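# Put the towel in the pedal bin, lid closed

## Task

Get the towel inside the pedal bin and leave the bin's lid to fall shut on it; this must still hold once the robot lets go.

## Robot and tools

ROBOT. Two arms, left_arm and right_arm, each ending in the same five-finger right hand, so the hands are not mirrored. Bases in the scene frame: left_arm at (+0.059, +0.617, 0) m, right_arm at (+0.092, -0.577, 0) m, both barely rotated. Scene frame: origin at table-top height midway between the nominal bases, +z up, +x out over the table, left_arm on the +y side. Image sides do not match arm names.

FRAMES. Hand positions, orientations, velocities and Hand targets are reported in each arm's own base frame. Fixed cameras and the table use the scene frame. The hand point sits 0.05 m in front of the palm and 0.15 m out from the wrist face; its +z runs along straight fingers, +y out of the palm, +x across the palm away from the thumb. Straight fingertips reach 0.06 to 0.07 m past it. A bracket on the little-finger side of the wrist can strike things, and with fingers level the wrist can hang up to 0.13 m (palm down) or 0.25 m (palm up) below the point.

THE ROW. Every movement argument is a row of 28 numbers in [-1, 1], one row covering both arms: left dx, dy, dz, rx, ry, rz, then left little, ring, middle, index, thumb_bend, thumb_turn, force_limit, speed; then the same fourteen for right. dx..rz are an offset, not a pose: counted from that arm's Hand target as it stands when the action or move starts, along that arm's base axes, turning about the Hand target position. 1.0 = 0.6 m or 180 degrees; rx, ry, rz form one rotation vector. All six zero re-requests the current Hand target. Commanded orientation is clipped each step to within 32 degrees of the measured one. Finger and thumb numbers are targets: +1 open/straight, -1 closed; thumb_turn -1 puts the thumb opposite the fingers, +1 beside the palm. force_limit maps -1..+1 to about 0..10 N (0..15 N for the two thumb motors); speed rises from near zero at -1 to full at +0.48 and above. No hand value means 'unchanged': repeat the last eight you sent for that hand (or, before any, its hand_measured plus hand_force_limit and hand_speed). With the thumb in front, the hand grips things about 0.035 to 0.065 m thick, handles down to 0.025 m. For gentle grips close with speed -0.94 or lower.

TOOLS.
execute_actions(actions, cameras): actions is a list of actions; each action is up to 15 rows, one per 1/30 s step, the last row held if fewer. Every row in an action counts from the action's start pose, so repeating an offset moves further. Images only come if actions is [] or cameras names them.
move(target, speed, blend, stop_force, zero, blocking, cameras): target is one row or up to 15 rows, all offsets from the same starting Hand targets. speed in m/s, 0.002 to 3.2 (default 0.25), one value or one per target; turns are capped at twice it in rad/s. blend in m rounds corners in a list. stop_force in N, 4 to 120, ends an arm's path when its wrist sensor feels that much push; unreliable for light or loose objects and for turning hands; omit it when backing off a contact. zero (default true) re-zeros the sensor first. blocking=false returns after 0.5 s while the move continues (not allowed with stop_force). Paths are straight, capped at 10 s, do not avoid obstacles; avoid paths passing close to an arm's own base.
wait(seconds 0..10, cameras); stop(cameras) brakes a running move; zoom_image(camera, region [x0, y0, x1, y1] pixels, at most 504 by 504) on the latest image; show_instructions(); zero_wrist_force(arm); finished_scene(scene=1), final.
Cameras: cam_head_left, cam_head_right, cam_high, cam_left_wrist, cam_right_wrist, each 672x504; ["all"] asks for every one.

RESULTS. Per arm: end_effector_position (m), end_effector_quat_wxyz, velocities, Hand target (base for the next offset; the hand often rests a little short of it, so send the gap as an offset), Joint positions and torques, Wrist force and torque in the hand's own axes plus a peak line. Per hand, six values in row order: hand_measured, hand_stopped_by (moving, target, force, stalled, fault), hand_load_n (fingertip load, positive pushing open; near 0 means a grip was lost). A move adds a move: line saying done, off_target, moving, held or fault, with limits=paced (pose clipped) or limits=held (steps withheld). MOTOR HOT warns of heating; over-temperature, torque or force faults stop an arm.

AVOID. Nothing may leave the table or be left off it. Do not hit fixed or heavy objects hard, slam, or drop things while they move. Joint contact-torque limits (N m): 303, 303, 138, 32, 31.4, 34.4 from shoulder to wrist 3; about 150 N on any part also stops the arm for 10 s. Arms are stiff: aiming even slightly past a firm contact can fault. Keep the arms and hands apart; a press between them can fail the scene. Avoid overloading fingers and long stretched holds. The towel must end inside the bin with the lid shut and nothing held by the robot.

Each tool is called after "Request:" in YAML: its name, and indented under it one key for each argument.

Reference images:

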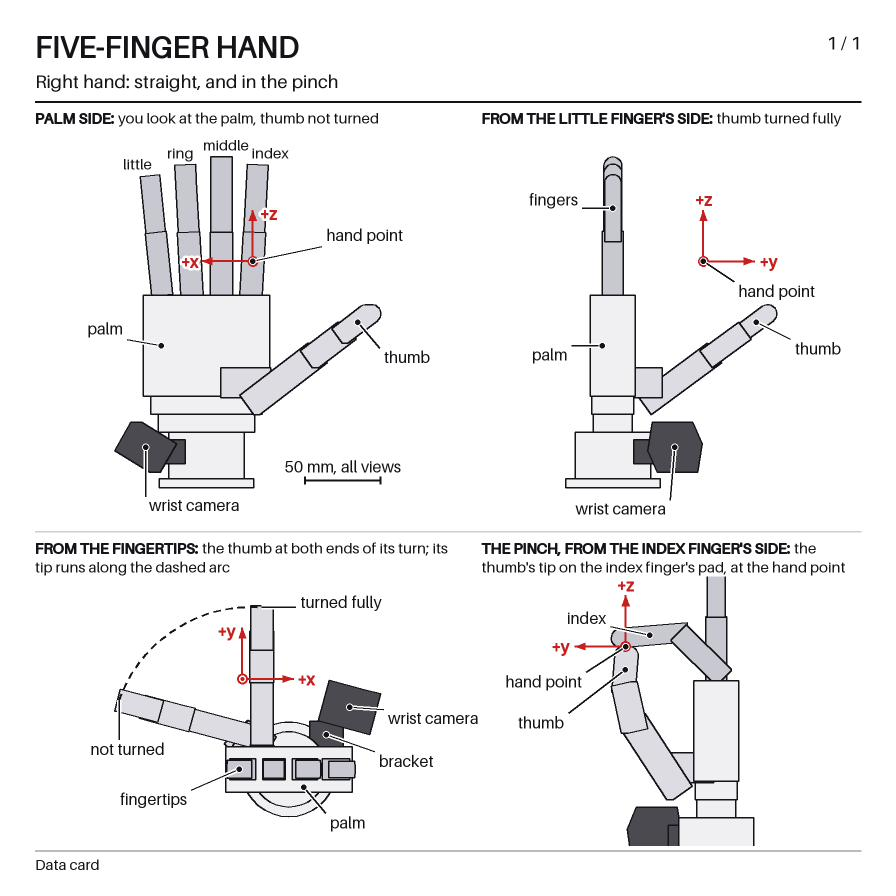

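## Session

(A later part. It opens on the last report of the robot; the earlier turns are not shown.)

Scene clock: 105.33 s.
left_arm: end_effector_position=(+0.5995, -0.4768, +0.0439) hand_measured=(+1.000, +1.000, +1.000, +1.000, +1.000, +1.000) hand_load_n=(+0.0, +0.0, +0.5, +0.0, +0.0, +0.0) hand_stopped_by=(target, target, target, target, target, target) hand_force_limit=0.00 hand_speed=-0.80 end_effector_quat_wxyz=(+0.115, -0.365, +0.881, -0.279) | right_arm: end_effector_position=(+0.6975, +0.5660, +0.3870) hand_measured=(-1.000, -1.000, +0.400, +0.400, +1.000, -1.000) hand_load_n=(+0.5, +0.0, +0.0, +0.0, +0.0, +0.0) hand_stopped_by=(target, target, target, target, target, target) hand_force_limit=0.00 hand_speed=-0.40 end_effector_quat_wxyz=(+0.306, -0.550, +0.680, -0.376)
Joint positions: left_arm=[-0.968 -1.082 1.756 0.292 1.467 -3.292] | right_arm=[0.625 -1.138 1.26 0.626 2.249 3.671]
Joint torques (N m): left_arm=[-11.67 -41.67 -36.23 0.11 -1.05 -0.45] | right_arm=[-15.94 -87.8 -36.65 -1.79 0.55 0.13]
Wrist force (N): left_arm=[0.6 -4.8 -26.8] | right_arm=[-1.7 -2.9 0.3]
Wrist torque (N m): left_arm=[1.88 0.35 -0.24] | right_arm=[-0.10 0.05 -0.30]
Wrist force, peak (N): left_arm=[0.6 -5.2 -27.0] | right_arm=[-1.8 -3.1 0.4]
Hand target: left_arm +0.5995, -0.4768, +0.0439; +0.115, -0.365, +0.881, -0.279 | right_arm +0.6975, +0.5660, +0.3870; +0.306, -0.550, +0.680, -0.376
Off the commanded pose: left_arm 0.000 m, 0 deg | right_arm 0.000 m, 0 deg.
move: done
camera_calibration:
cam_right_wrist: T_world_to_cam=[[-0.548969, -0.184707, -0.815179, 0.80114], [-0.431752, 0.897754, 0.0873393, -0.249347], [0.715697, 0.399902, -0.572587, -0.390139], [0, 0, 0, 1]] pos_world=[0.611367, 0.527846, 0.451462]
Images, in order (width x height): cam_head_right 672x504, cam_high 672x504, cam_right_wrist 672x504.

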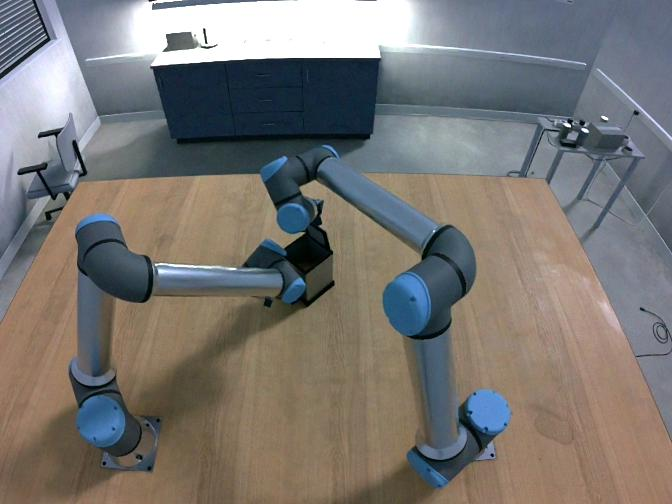

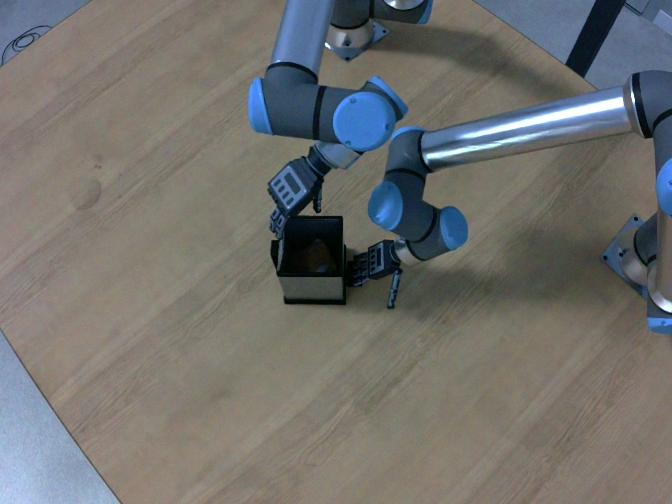

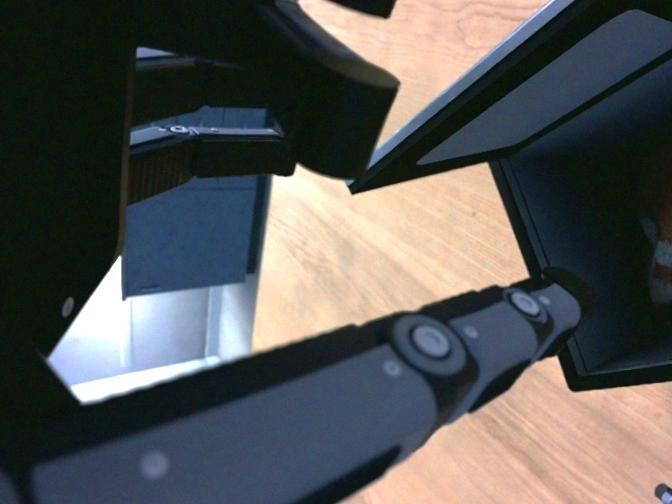

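Request:
move:
  target:
    - [0, 0, 0, 0, 0, 0, 1, 1, 1, 1, 1, 1, 0, -0.8, 0, 0, 0.25, 0, 0, 0, -1, -1, 0.4, 0.4, 1, -1, 0, -0.4]
    - [0, 0, 0.05, 0, 0, 0, 1, 1, 1, 1, 1, 1, 0, -0.8, -0.333, -0.333, 0.3, 0, 0, 0, -1, -1, 0.4, 0.4, 1, -1, 0, -0.4]
    - [-0.1, 0.1, 0.2, 0, 0, 0, 1, 1, 1, 1, 1, 1, 0, -0.8, -0.333, -0.333, 0.3, 0, 0, 0, -1, -1, 0.4, 0.4, 1, -1, 0, -0.4]
  speed: [0.15, 0.14, 0.15]
  blend: [0.02, 0.005, 0]
  cameras: ["all"]

Request:
zoom_image:
  camera: "cam_high"
  region: [240, 180, 400, 320]

Request:
zoom_image:
  camera: "cam_head_right"
  region: [230, 190, 370, 320]

Scene clock: 111.50 s.
left_arm: end_effector_position=(+0.5394, -0.4168, +0.1638) hand_measured=(+1.000, +1.000, +1.000, +1.000, +1.000, +1.000) hand_load_n=(+0.0, +0.0, +0.0, +0.0, +0.0, +0.0) hand_stopped_by=(target, target, target, target, target, target) hand_force_limit=0.00 hand_speed=-0.80 end_effector_quat_wxyz=(+0.115, -0.365, +0.881, -0.279) | right_arm: end_effector_position=(+0.4977, +0.3662, +0.5670) hand_measured=(-1.000, -1.000, +0.400, +0.400, +1.000, -1.000) hand_load_n=(+0.0, +0.0, +0.0, -0.5, +0.0, +0.0) hand_stopped_by=(target, target, target, target, target, target) hand_force_limit=0.00 hand_speed=-0.40 end_effector_quat_wxyz=(+0.306, -0.550, +0.680, -0.376)
Joint positions: left_arm=[-0.996 -1.318 1.848 0.439 1.451 -3.315] | right_arm=[0.526 -1.64 1.536 0.803 2.175 3.589]
Joint torques (N m): left_arm=[8.13 -68.49 -44.14 2.18 1.6 1.88] | right_arm=[15.15 -48.37 -33.5 -2.22 1.5 1.12]
Wrist force (N): left_arm=[0.1 -0.3 0.5] | right_arm=[-1.5 -2.7 0.8]
Wrist torque (N m): left_arm=[-0.02 -0.17 0.17] | right_arm=[-0.17 0.02 -0.10]
Wrist force, peak (N): left_arm=[0.3 -5.2 -27.1] | right_arm=[-2.6 -4.0 0.5]
Hand target: left_arm +0.5395, -0.4168, +0.1639; +0.115, -0.365, +0.881, -0.279 | right_arm +0.4977, +0.3662, +0.5670; +0.306, -0.550, +0.680, -0.376
Off the commanded pose: left_arm 0.000 m, 0 deg | right_arm 0.000 m, 0 deg.
move: done
camera_calibration:
cam_left_wrist: T_world_to_cam=[[-0.763545, 0.352636, -0.540969, 0.650666], [0.221224, 0.929881, 0.293908, 0.210858], [0.606679, 0.104737, -0.788017, -0.036464], [0, 0, 0, 1]] pos_world=[0.472288, -0.421702, 0.261283]
cam_right_wrist: T_world_to_cam=[[-0.548969, -0.184707, -0.815179, 0.801284], [-0.431752, 0.897754, 0.0873393, -0.171961], [0.715697, 0.399902, -0.572587, -0.0641768], [0, 0, 0, 1]] pos_world=[0.411567, 0.328046, 0.631462]

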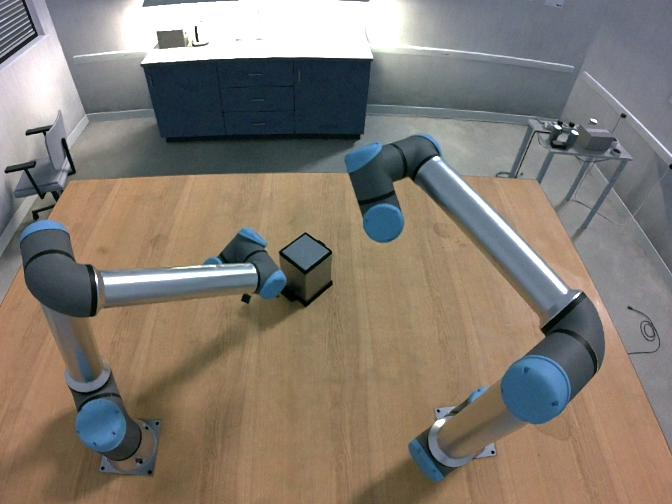

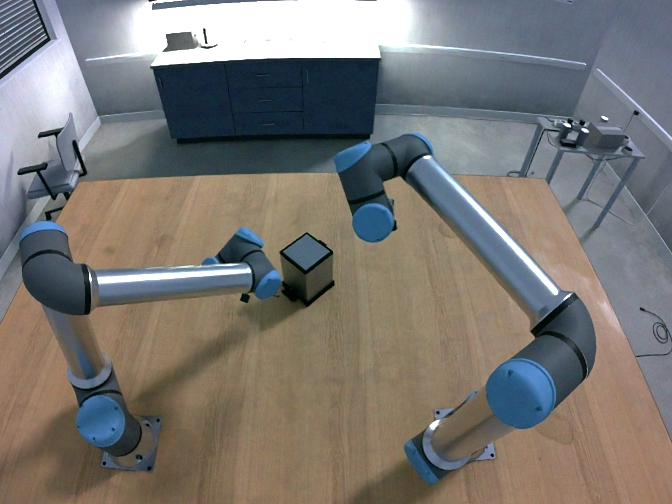

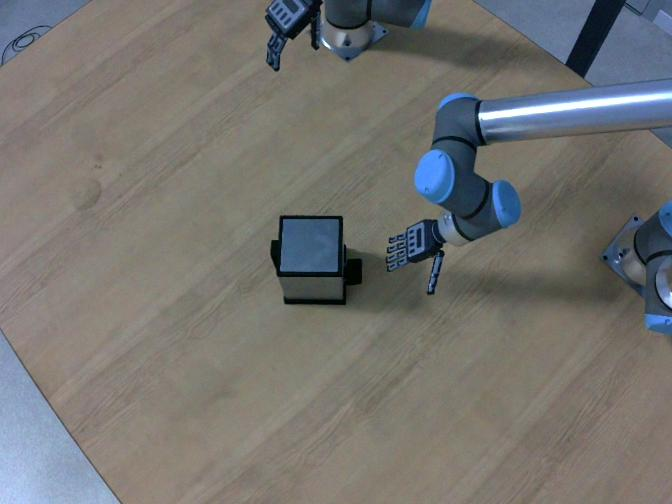

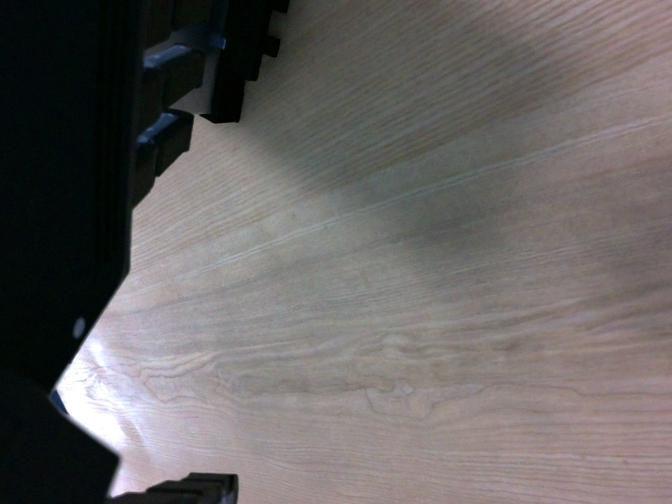

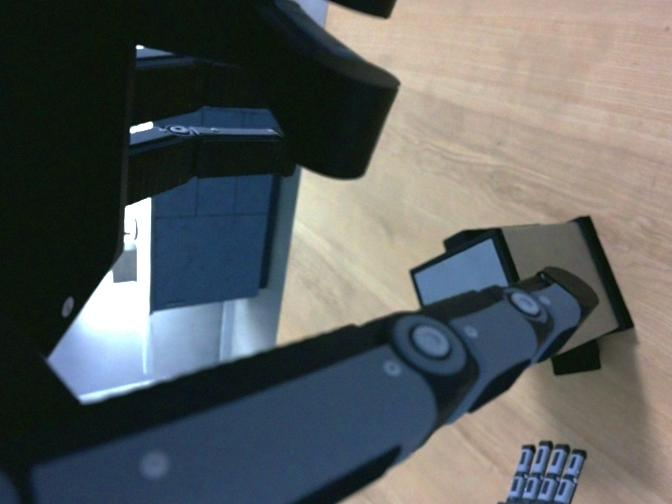

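Scaled by 3.150 from the camera's 672x504 image, which has a finer 960x720 frame.

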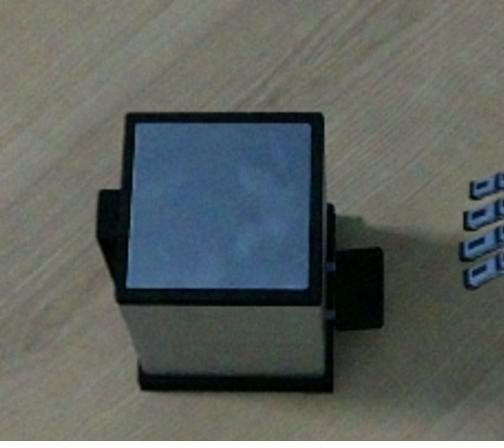

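Scaled by 3.600 from the camera's 672x504 image, which has a finer 960x720 frame.

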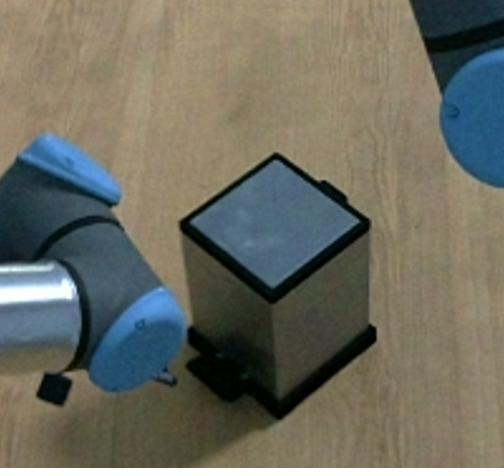

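The towel is inside the bin, the lid is shut, and both arms are clear.

Request:
finished_scene:

The scene is finished: the task was done.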